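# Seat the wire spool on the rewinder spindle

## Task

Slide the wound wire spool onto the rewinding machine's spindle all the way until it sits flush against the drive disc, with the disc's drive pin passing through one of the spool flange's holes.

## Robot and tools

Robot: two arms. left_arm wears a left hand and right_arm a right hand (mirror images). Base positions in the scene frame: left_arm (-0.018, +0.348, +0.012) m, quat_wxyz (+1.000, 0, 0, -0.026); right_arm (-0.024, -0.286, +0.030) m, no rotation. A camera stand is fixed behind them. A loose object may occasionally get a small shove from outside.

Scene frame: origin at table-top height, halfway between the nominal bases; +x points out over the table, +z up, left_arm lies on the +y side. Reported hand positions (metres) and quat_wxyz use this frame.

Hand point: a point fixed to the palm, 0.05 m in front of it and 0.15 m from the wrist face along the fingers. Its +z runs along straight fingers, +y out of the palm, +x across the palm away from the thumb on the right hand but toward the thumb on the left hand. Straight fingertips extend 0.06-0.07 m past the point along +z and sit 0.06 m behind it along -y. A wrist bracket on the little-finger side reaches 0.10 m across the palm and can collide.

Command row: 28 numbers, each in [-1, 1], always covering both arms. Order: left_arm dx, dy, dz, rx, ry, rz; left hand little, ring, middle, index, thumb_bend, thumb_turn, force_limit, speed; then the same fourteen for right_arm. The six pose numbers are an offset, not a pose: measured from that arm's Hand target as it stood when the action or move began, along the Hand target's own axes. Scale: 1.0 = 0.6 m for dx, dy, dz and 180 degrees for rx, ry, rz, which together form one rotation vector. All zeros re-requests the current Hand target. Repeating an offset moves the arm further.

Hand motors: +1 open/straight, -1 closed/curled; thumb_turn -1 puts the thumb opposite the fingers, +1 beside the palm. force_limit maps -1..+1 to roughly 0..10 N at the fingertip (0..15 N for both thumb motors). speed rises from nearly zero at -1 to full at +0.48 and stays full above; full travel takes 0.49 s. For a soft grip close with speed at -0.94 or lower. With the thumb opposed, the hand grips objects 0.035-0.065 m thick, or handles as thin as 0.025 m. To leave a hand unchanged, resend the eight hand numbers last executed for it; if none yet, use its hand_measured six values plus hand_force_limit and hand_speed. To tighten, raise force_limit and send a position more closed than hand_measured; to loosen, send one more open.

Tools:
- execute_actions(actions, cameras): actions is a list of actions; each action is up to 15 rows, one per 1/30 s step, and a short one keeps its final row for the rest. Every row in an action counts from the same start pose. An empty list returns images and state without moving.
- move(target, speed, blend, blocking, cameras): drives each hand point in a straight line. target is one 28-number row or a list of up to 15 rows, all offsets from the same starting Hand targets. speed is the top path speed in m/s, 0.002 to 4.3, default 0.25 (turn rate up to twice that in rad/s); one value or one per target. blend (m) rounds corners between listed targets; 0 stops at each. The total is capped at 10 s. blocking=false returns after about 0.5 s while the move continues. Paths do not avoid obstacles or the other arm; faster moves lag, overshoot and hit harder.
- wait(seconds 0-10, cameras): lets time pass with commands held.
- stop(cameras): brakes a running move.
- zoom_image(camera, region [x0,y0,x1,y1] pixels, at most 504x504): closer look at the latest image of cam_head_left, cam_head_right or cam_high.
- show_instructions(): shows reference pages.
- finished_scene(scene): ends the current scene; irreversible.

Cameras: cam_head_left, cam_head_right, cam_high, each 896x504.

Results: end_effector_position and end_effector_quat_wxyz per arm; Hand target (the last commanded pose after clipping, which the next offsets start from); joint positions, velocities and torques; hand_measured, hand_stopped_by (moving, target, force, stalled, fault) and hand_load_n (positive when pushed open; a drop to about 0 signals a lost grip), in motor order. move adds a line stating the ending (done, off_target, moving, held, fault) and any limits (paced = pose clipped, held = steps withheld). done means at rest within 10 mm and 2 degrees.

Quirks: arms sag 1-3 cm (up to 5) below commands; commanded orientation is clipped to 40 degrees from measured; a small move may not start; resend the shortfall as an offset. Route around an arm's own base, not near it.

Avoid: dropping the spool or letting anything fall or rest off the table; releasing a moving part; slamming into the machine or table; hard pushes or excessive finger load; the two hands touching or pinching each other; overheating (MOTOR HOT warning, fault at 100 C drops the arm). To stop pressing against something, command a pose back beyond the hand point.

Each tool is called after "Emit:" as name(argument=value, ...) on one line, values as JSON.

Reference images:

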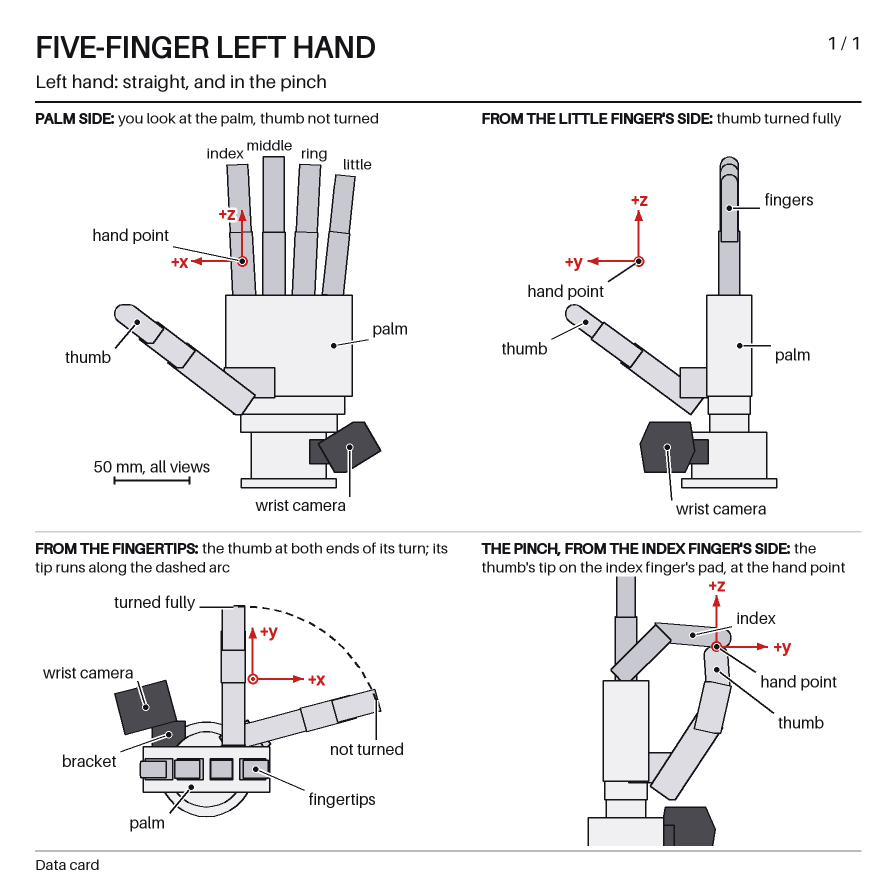

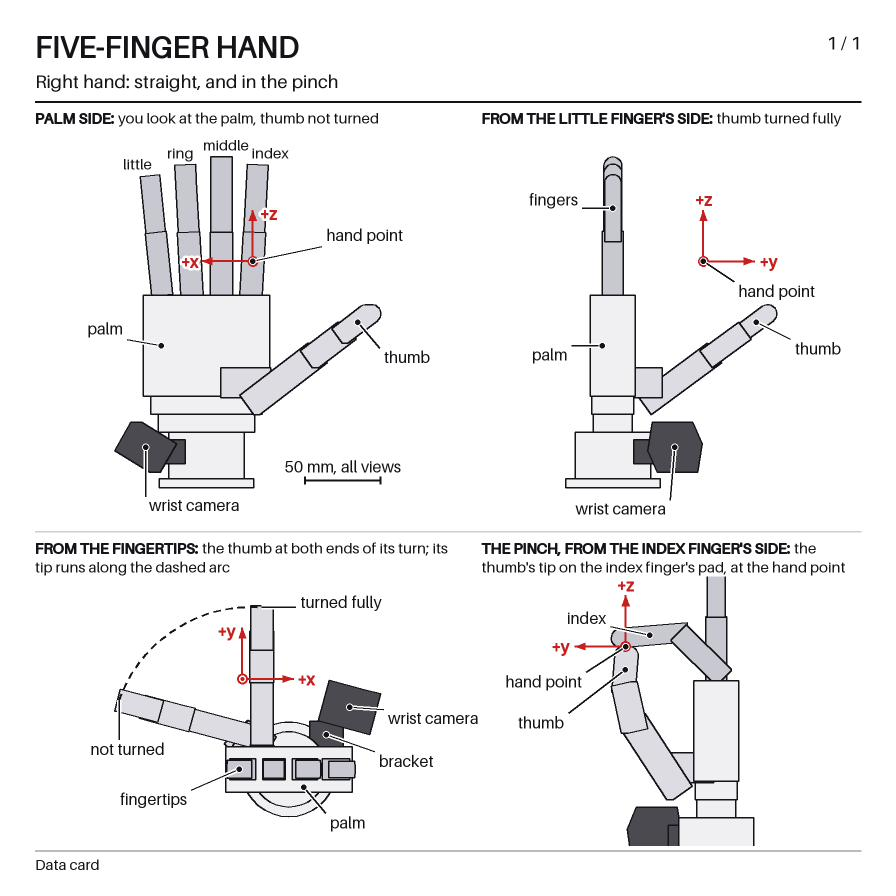

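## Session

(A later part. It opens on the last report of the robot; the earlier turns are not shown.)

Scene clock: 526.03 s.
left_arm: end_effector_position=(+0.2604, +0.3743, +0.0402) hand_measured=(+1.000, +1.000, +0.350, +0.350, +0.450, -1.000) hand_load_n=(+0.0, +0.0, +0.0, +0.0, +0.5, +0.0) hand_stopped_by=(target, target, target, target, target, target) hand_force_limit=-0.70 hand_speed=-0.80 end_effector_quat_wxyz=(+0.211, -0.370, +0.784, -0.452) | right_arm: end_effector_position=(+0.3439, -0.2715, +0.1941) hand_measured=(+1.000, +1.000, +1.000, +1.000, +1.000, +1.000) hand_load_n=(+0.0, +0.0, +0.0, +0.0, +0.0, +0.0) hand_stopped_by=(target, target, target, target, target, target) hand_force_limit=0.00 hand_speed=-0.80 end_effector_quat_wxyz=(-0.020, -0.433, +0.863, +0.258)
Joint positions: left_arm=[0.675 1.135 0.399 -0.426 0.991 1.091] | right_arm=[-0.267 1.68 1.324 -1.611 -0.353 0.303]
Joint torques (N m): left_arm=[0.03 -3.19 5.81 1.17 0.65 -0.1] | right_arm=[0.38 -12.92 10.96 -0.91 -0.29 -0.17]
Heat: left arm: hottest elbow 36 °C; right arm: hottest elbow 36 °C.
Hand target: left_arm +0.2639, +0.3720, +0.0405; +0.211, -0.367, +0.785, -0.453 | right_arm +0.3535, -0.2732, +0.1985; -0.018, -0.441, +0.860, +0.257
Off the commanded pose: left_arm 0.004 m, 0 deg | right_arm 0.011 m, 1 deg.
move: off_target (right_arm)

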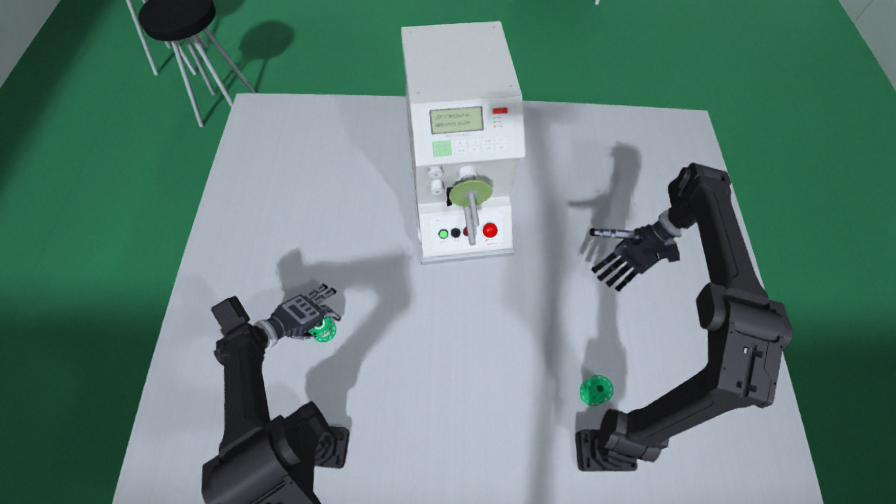

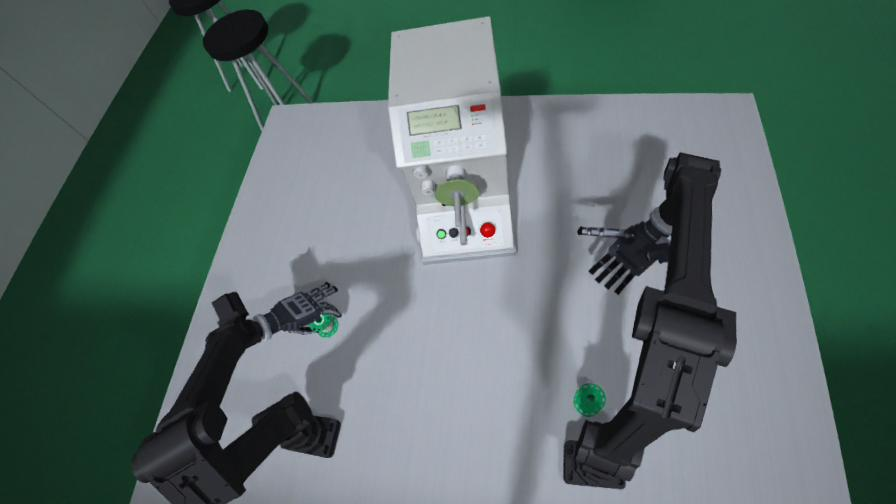

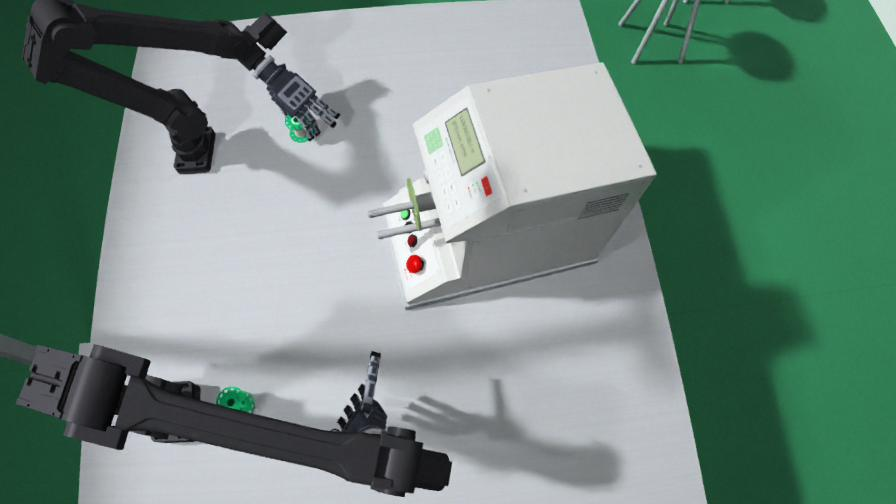

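Emit:
move(target=[[0,0,0,0,0,0,1,1,0.1,0.1,0.25,-1,-0.6,-0.85,0,0,0,0,0,0,1,1,1,1,1,1,0,-0.8]], speed=0.06, cameras=["all"])

Emit:
zoom_image(camera="cam_head_left", region=[270, 280, 370, 360])

Emit:
zoom_image(camera="cam_head_right", region=[270, 280, 370, 360])

Emit:
zoom_image(camera="cam_high", region=[250, 80, 350, 160])

Scene clock: 534.47 s.
left_arm: end_effector_position=(+0.2605, +0.3744, +0.0401) hand_measured=(+1.000, +1.000, +0.242, +0.282, +0.420, -1.000) hand_load_n=(+0.0, +0.0, +2.0, +0.5, +8.0, +0.5) hand_stopped_by=(target, target, force, force, force, target) hand_force_limit=-0.60 hand_speed=-0.85 end_effector_quat_wxyz=(+0.212, -0.370, +0.784, -0.451) | right_arm: end_effector_position=(+0.3439, -0.2715, +0.1941) hand_measured=(+1.000, +1.000, +1.000, +1.000, +1.000, +1.000) hand_load_n=(-0.5, +0.0, +0.0, +0.0, +0.0, +0.0) hand_stopped_by=(target, target, target, target, target, target) hand_force_limit=0.00 hand_speed=-0.80 end_effector_quat_wxyz=(-0.020, -0.433, +0.863, +0.258)
Joint positions: left_arm=[0.675 1.136 0.399 -0.425 0.991 1.091] | right_arm=[-0.267 1.68 1.324 -1.611 -0.353 0.303]
Joint torques (N m): left_arm=[0.15 -3.19 5.83 1.13 0.67 -0.1] | right_arm=[0.32 -13.22 10.99 -0.91 -0.29 -0.16]
Heat: left arm: hottest elbow 36 °C; right arm: hottest elbow 36 °C.
Hand target: left_arm +0.2638, +0.3721, +0.0404; +0.211, -0.367, +0.785, -0.453 | right_arm +0.3535, -0.2732, +0.1985; -0.018, -0.441, +0.860, +0.257
Off the commanded pose: left_arm 0.004 m, 0 deg | right_arm 0.011 m, 1 deg.
move: off_target (right_arm)

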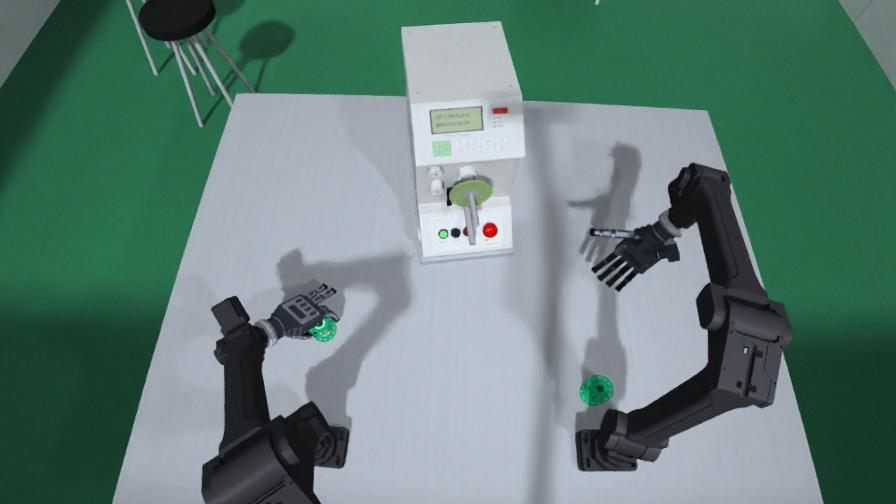

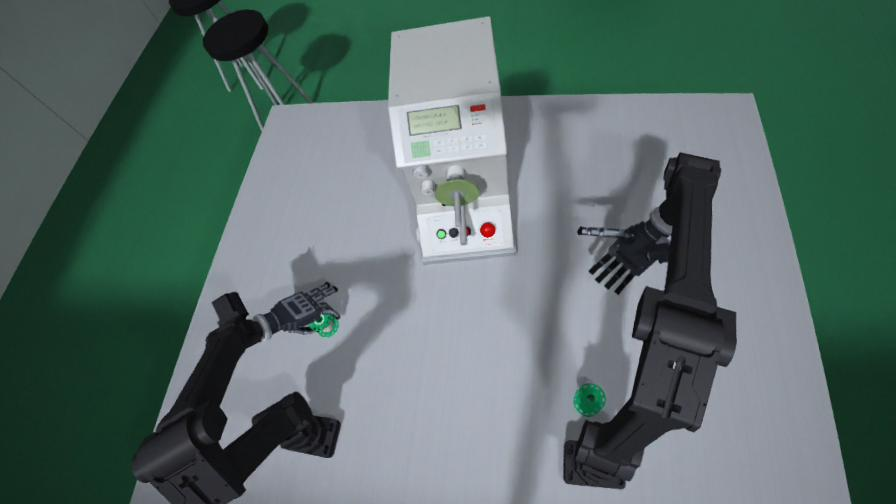

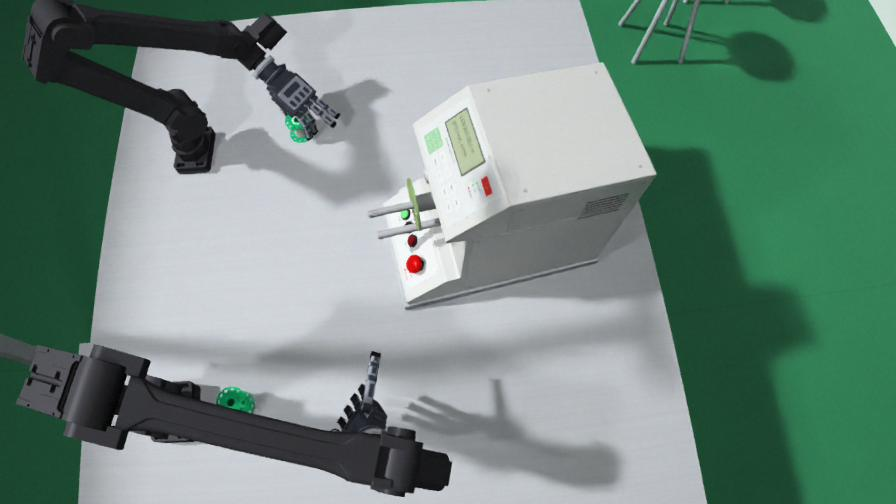

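Scaled by 5.040 from the camera's 896x504 image, which has a finer 1280x720 frame.

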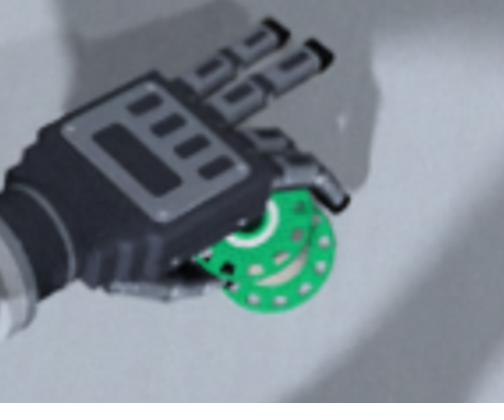

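Scaled by 5.040 from the camera's 896x504 image, which has a finer 1280x720 frame.

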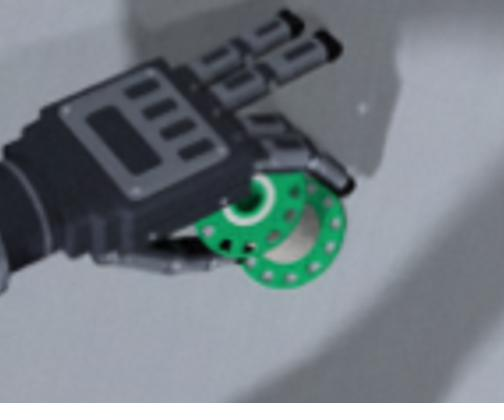

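Scaled by 5.040 from the camera's 896x504 image, which has a finer 1280x720 frame.

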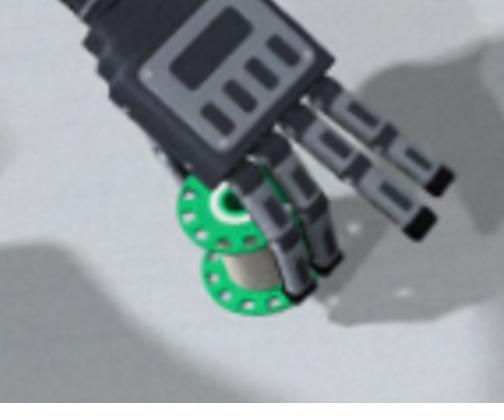

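Emit:
move(target=[[0,0,0,0,0,0,1,1,-0.1,-0.1,0.25,-1,0.0,-0.85,0,0,0,0,0,0,1,1,1,1,1,1,0,-0.8]], speed=0.06, cameras=["all"])

Emit:
zoom_image(camera="cam_head_left", region=[270, 280, 370, 360])

Emit:
zoom_image(camera="cam_high", region=[250, 80, 350, 160])

Scene clock: 542.83 s.
left_arm: end_effector_position=(+0.2609, +0.3734, +0.0411) hand_measured=(+1.000, +1.000, +0.104, +0.160, +0.422, -1.000) hand_load_n=(+0.0, +0.0, +5.5, +3.5, +29.5, +1.5) hand_stopped_by=(target, target, force, force, force, target) hand_force_limit=0.00 hand_speed=-0.85 end_effector_quat_wxyz=(+0.211, -0.371, +0.782, -0.454) | right_arm: end_effector_position=(+0.3439, -0.2715, +0.1941) hand_measured=(+1.000, +1.000, +1.000, +1.000, +1.000, +1.000) hand_load_n=(+0.0, +0.0, +0.0, +0.0, -0.5, +0.0) hand_stopped_by=(target, target, target, target, target, target) hand_force_limit=0.00 hand_speed=-0.80 end_effector_quat_wxyz=(-0.020, -0.433, +0.863, +0.258)
Joint positions: left_arm=[0.675 1.136 0.399 -0.422 0.996 1.083] | right_arm=[-0.267 1.68 1.324 -1.611 -0.353 0.303]
Joint torques (N m): left_arm=[0.15 -3.25 5.81 1.06 0.45 -0.03] | right_arm=[0.5 -13.22 10.99 -0.9 -0.31 -0.17]
Heat: left arm: hottest elbow 36 °C; right arm: hottest elbow 36 °C.
Hand target: left_arm +0.2638, +0.3720, +0.0404; +0.211, -0.367, +0.785, -0.453 | right_arm +0.3535, -0.2732, +0.1985; -0.018, -0.441, +0.860, +0.257
Off the commanded pose: left_arm 0.003 m, 1 deg | right_arm 0.011 m, 1 deg.
move: off_target (right_arm)

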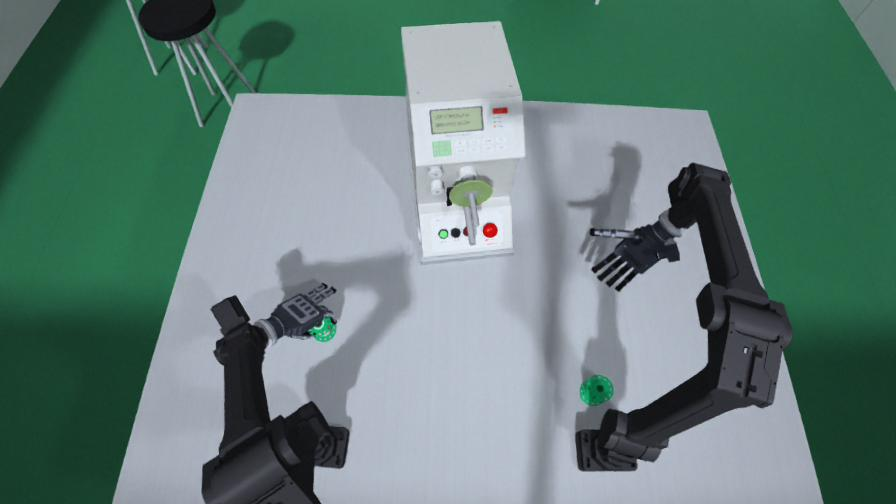

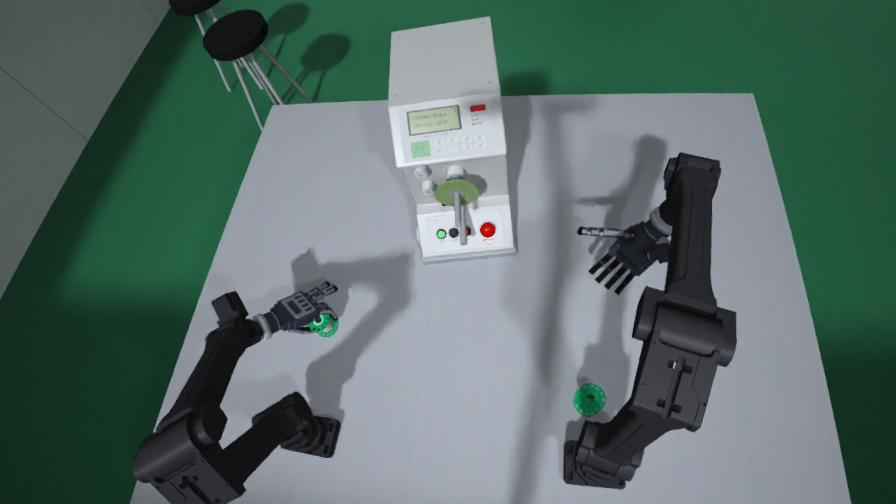

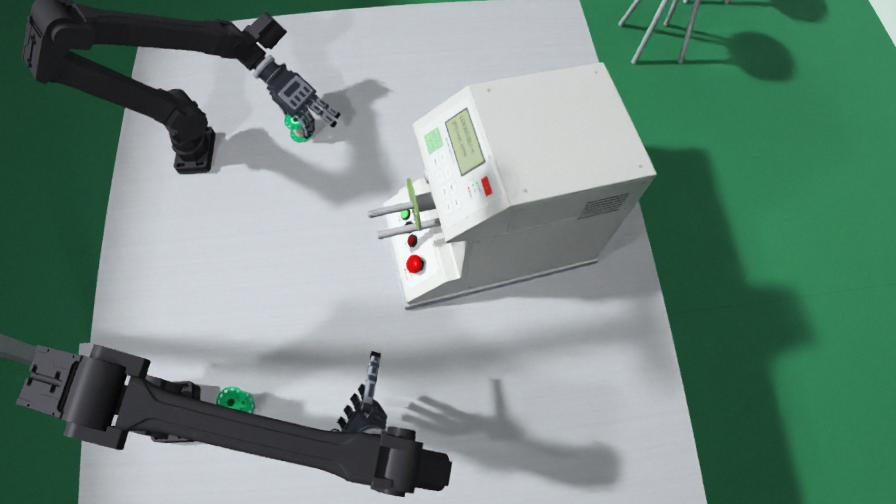

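Scaled by 5.040 from the camera's 896x504 image, which has a finer 1280x720 frame.

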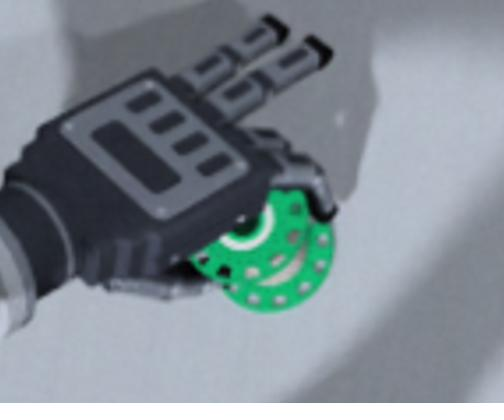

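Scaled by 5.040 from the camera's 896x504 image, which has a finer 1280x720 frame.

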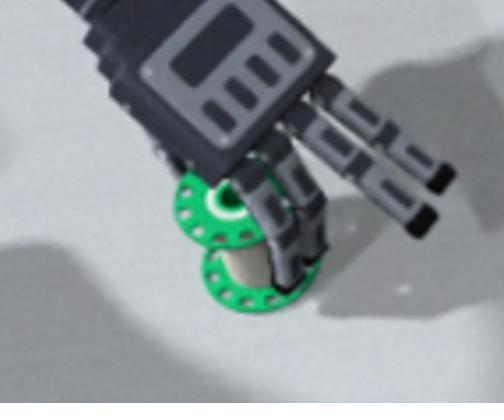

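Emit:
move(target=[[0,0,0,0,0,0,1,1,-0.1,-0.1,0.45,-1,0.0,-0.85,0,0,0,0,0,0,1,1,1,1,1,1,0,-0.8]], speed=0.06, cameras=[])

Scene clock: 549.07 s.
left_arm: end_effector_position=(+0.2610, +0.3734, +0.0412) hand_measured=(+1.000, +1.000, +0.104, +0.160, +0.454, -1.000) hand_load_n=(-0.5, -0.5, +4.0, +1.0, +12.5, +1.0) hand_stopped_by=(target, target, force, force, force, target) hand_force_limit=0.00 hand_speed=-0.85 end_effector_quat_wxyz=(+0.211, -0.371, +0.782, -0.455) | right_arm: end_effector_position=(+0.3439, -0.2715, +0.1941) hand_measured=(+1.000, +1.000, +1.000, +1.000, +1.000, +1.000) hand_load_n=(+0.0, +0.0, +0.0, +0.0, +0.0, +0.0) hand_stopped_by=(target, target, target, target, target, target) hand_force_limit=0.00 hand_speed=-0.80 end_effector_quat_wxyz=(-0.020, -0.433, +0.863, +0.258)
Joint positions: left_arm=[0.675 1.136 0.399 -0.421 0.996 1.081] | right_arm=[-0.267 1.68 1.324 -1.611 -0.353 0.303]
Joint torques (N m): left_arm=[0.09 -3.19 5.81 1.05 0.45 0] | right_arm=[0.67 -13.04 11 -0.85 -0.28 -0.18]
Heat: left arm: hottest elbow 36 °C; right arm: hottest elbow 36 °C.
Hand target: left_arm +0.2638, +0.3720, +0.0404; +0.211, -0.367, +0.785, -0.453 | right_arm +0.3535, -0.2732, +0.1985; -0.018, -0.441, +0.860, +0.257
Off the commanded pose: left_arm 0.003 m, 1 deg | right_arm 0.011 m, 1 deg.
move: off_target (right_arm)
No camera images: "cameras" was empty.

Emit:
move(target=[[0,-0.0433,-0.025,0,0,0,1,1,-0.1,-0.1,0.45,-1,0.0,-0.85,0,0,0,0,0,0,1,1,1,1,1,1,0,-0.8]], speed=0.06, cameras=["all"])

Emit:
zoom_image(camera="cam_head_left", region=[270, 280, 370, 360])

Emit:
zoom_image(camera="cam_head_right", region=[270, 280, 370, 360])

Emit:
zoom_image(camera="cam_high", region=[250, 80, 350, 160])

Scene clock: 559.27 s.
left_arm: end_effector_position=(+0.2472, +0.3648, +0.0516) hand_measured=(+1.000, +1.000, +0.104, +0.160, +0.452, -1.000) hand_load_n=(+0.0, +0.0, +0.5, +0.5, +2.0, +0.0) hand_stopped_by=(target, target, force, force, force, target) hand_force_limit=0.00 hand_speed=-0.85 end_effector_quat_wxyz=(+0.195, -0.382, +0.781, -0.453) | right_arm: end_effector_position=(+0.3439, -0.2715, +0.1941) hand_measured=(+1.000, +1.000, +1.000, +1.000, +1.000, +1.000) hand_load_n=(+0.0, +0.0, +0.0, +0.0, +0.0, +0.0) hand_stopped_by=(target, target, target, target, target, target) hand_force_limit=0.00 hand_speed=-0.80 end_effector_quat_wxyz=(-0.020, -0.433, +0.863, +0.258)
Joint positions: left_arm=[0.674 1.065 0.399 -0.529 0.987 1.081] | right_arm=[-0.267 1.68 1.324 -1.611 -0.353 0.303]
Joint torques (N m): left_arm=[0.21 -3.9 9.16 0.2 0.84 -0.02] | right_arm=[0.5 -13.39 11 -0.85 -0.28 -0.17]
Heat: left arm: hottest elbow 36 °C; right arm: hottest elbow 36 °C.
Hand target: left_arm +0.2638, +0.3720, +0.0704; +0.211, -0.367, +0.785, -0.453 | right_arm +0.3535, -0.2732, +0.1985; -0.018, -0.441, +0.860, +0.257
Off the commanded pose: left_arm 0.026 m, 3 deg | right_arm 0.011 m, 1 deg.
move: off_target (left_arm, right_arm)

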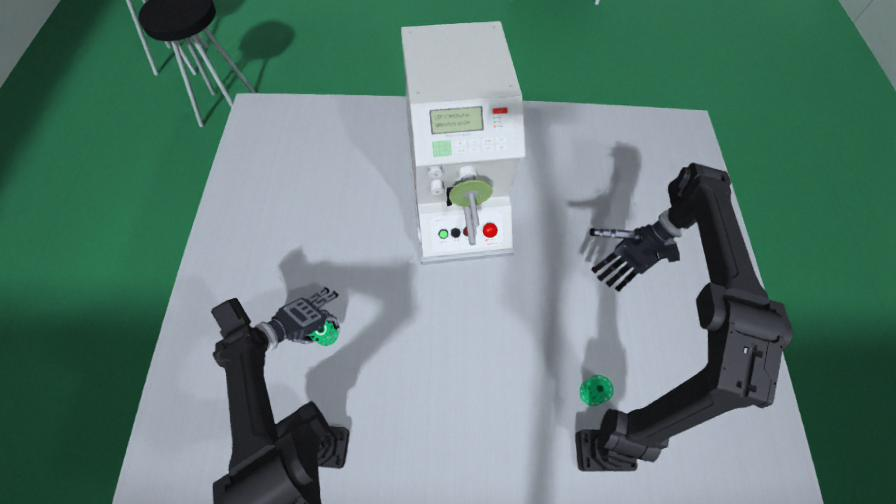

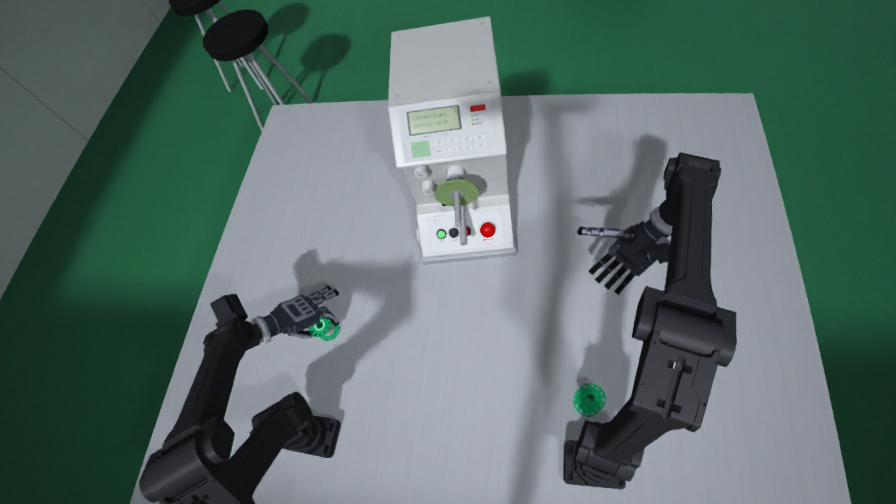

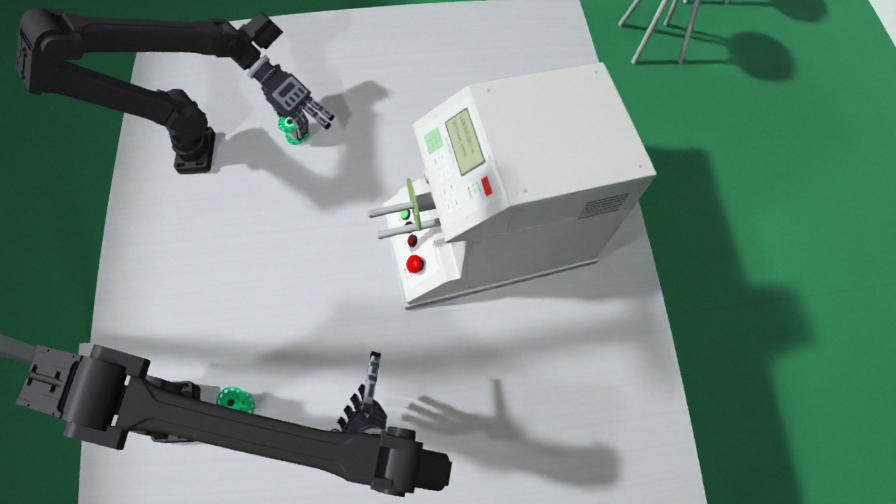

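Scaled by 5.040 from the camera's 896x504 image, which has a finer 1280x720 frame.

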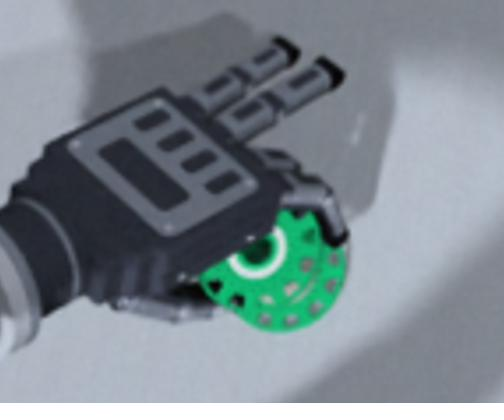

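Scaled by 5.040 from the camera's 896x504 image, which has a finer 1280x720 frame.

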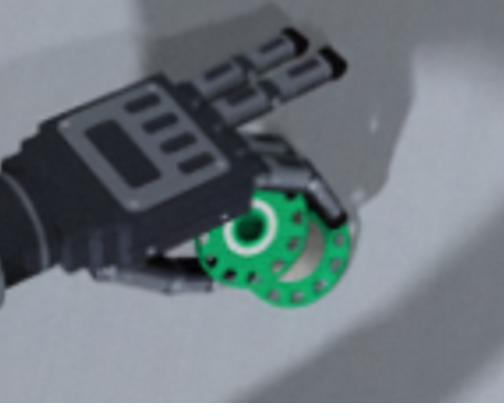

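Scaled by 5.040 from the camera's 896x504 image, which has a finer 1280x720 frame.

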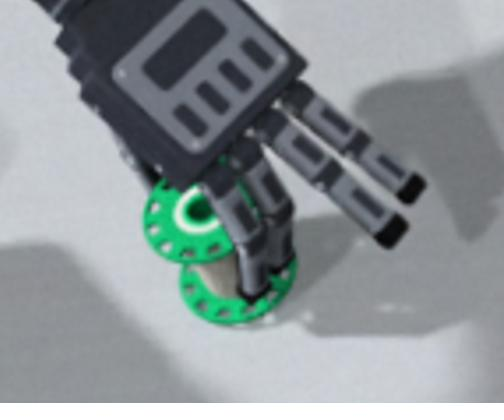

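Emit:
move(target=[[0,0,0,0,0,0,1,1,-0.2,-0.2,0.4,-1,0.0,-0.85,0,0,0,0,0,0,1,1,1,1,1,1,0,-0.8]], speed=0.06, cameras=["all"])

Emit:
zoom_image(camera="cam_head_left", region=[270, 280, 370, 360])

Emit:
zoom_image(camera="cam_high", region=[250, 80, 350, 160])

Scene clock: 570.80 s.
left_arm: end_effector_position=(+0.2472, +0.3648, +0.0516) hand_measured=(+1.000, +1.000, +0.080, +0.120, +0.444, -1.000) hand_load_n=(+0.0, +0.0, +9.0, +5.5, +14.0, +0.5) hand_stopped_by=(target, target, force, force, force, target) hand_force_limit=0.00 hand_speed=-0.85 end_effector_quat_wxyz=(+0.195, -0.382, +0.781, -0.453) | right_arm: end_effector_position=(+0.3439, -0.2715, +0.1941) hand_measured=(+1.000, +1.000, +1.000, +1.000, +1.000, +1.000) hand_load_n=(+0.0, +0.0, +0.5, +0.0, +0.0, +0.0) hand_stopped_by=(target, target, target, target, target, target) hand_force_limit=0.00 hand_speed=-0.80 end_effector_quat_wxyz=(-0.020, -0.433, +0.863, +0.258)
Joint positions: left_arm=[0.674 1.065 0.399 -0.529 0.987 1.081] | right_arm=[-0.267 1.68 1.324 -1.611 -0.353 0.303]
Joint torques (N m): left_arm=[0.21 -3.96 9.17 0.13 0.85 -0.02] | right_arm=[0.32 -13.04 10.95 -0.85 -0.28 -0.18]
Heat: left arm: hottest elbow 38 °C; right arm: hottest elbow 36 °C.
Hand target: left_arm +0.2638, +0.3720, +0.0704; +0.211, -0.367, +0.785, -0.453 | right_arm +0.3535, -0.2732, +0.1985; -0.018, -0.441, +0.860, +0.257
Off the commanded pose: left_arm 0.026 m, 3 deg | right_arm 0.011 m, 1 deg.
move: off_target (left_arm, right_arm)

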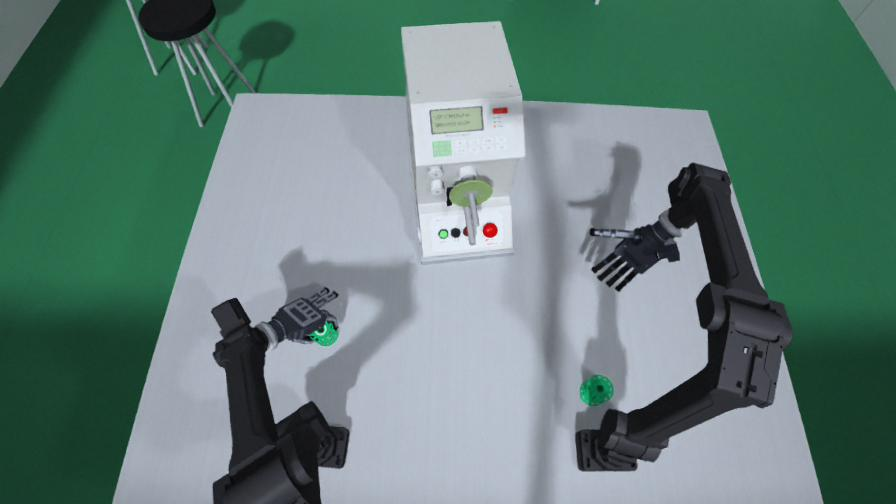

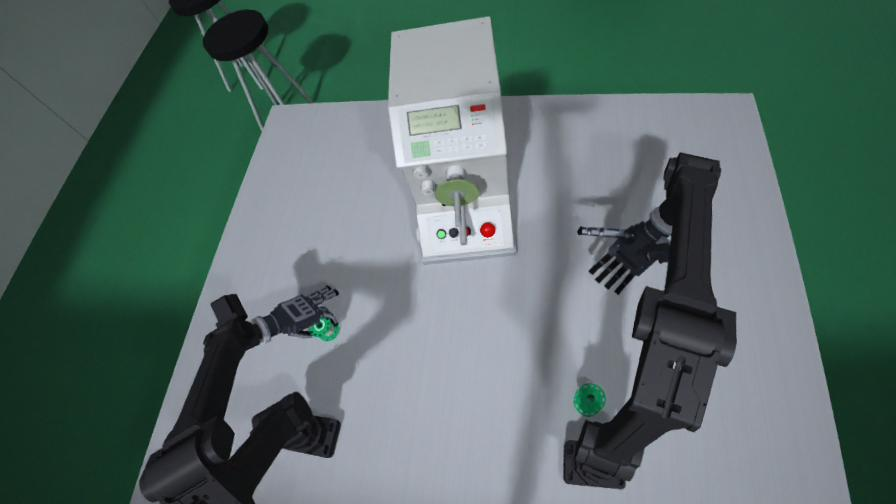

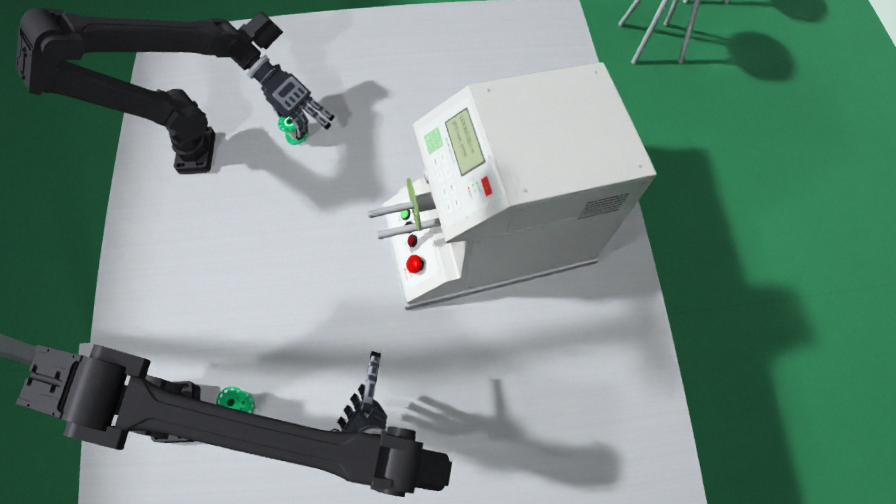

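Scaled by 5.040 from the camera's 896x504 image, which has a finer 1280x720 frame.

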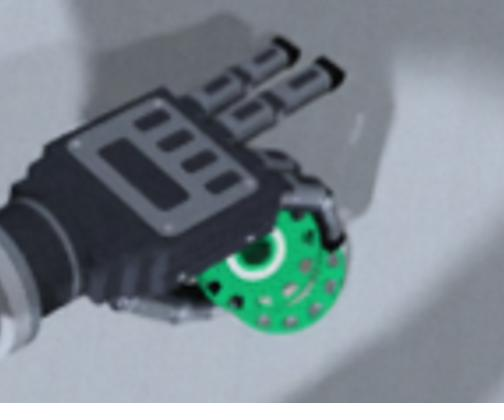

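Scaled by 5.040 from the camera's 896x504 image, which has a finer 1280x720 frame.

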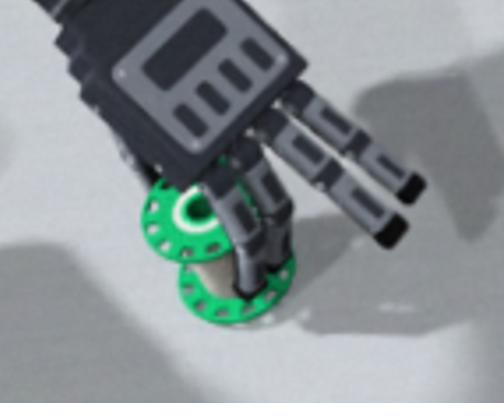

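Emit:
move(target=[[0,-0.0866,-0.05,0,0,0,1,1,-0.2,-0.2,0.4,-1,0.0,-0.85,0,0,0,0,0,0,1,1,1,1,1,1,0,-0.8]], speed=0.08, cameras=["all"])

Emit:
zoom_image(camera="cam_head_left", region=[260, 260, 360, 340])

Emit:
zoom_image(camera="cam_head_right", region=[260, 260, 360, 340])

Emit:
zoom_image(camera="cam_high", region=[250, 60, 350, 140])

Scene clock: 580.67 s.
left_arm: end_effector_position=(+0.2470, +0.3642, +0.1053) hand_measured=(+1.000, +1.000, +0.080, +0.120, +0.444, -1.000) hand_load_n=(+0.0, +0.0, +9.0, +5.5, +14.0, +0.5) hand_stopped_by=(target, target, force, force, force, target) hand_force_limit=0.00 hand_speed=-0.85 end_effector_quat_wxyz=(+0.191, -0.383, +0.782, -0.454) | right_arm: end_effector_position=(+0.3439, -0.2715, +0.1941) hand_measured=(+1.000, +1.000, +1.000, +1.000, +1.000, +1.000) hand_load_n=(+0.0, +0.0, +0.0, +0.0, +0.0, +0.0) hand_stopped_by=(target, target, target, target, target, target) hand_force_limit=0.00 hand_speed=-0.80 end_effector_quat_wxyz=(-0.020, -0.433, +0.863, +0.258)
Joint positions: left_arm=[0.672 0.945 0.499 -0.759 0.986 1.081] | right_arm=[-0.267 1.68 1.324 -1.611 -0.353 0.303]
Joint torques (N m): left_arm=[0.38 -3.43 10.81 0.13 0.89 -0.03] | right_arm=[0.73 -13.27 10.96 -0.9 -0.29 -0.18]
Heat: left arm: hottest elbow 39 °C; right arm: hottest elbow 36 °C.
Hand target: left_arm +0.2639, +0.3720, +0.1304; +0.211, -0.367, +0.785, -0.453 | right_arm +0.3535, -0.2732, +0.1985; -0.018, -0.441, +0.860, +0.257
Off the commanded pose: left_arm 0.031 m, 3 deg | right_arm 0.011 m, 1 deg.
move: off_target (left_arm, right_arm)

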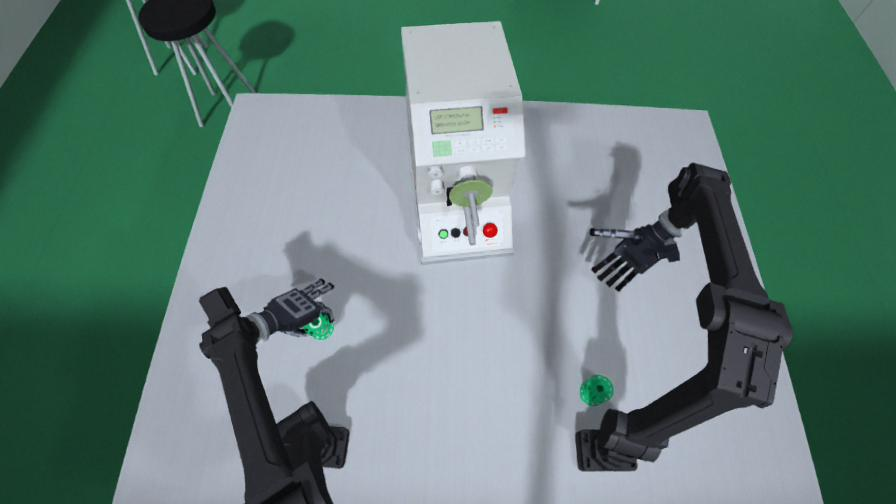

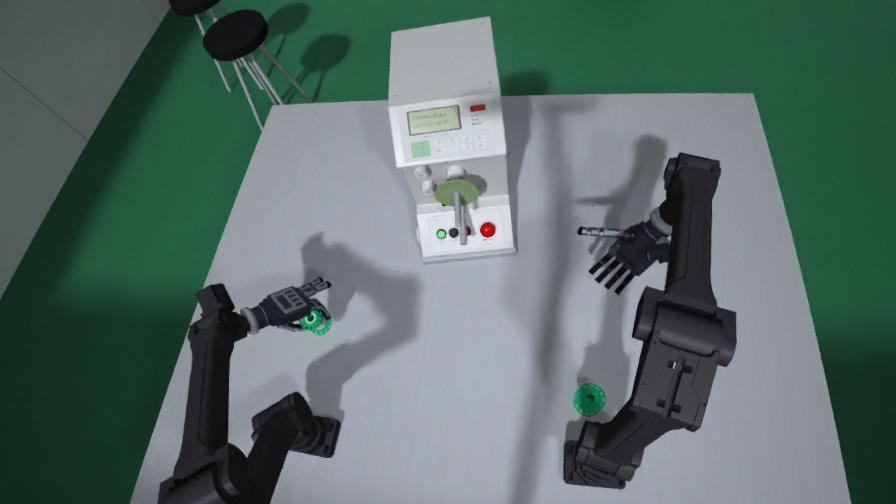

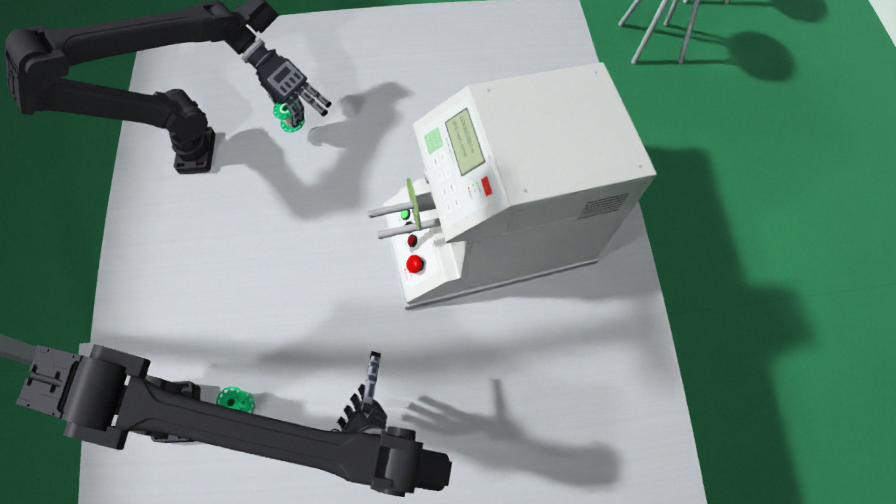

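Scaled by 5.040 from the camera's 896x504 image, which has a finer 1280x720 frame.

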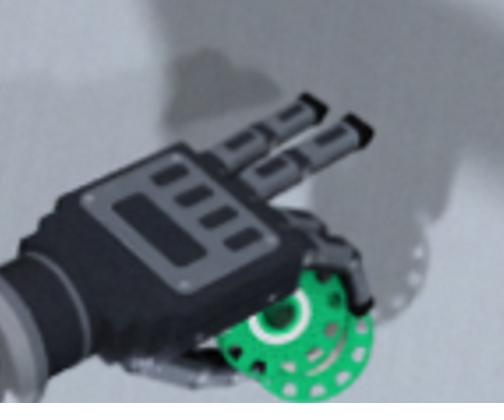

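Scaled by 5.040 from the camera's 896x504 image, which has a finer 1280x720 frame.

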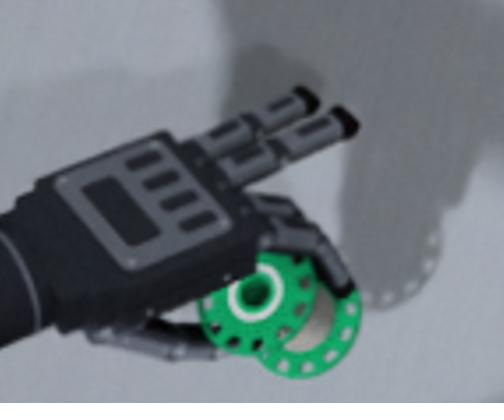

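Scaled by 5.040 from the camera's 896x504 image, which has a finer 1280x720 frame.

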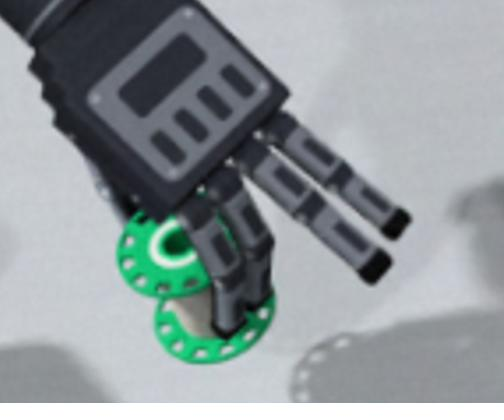

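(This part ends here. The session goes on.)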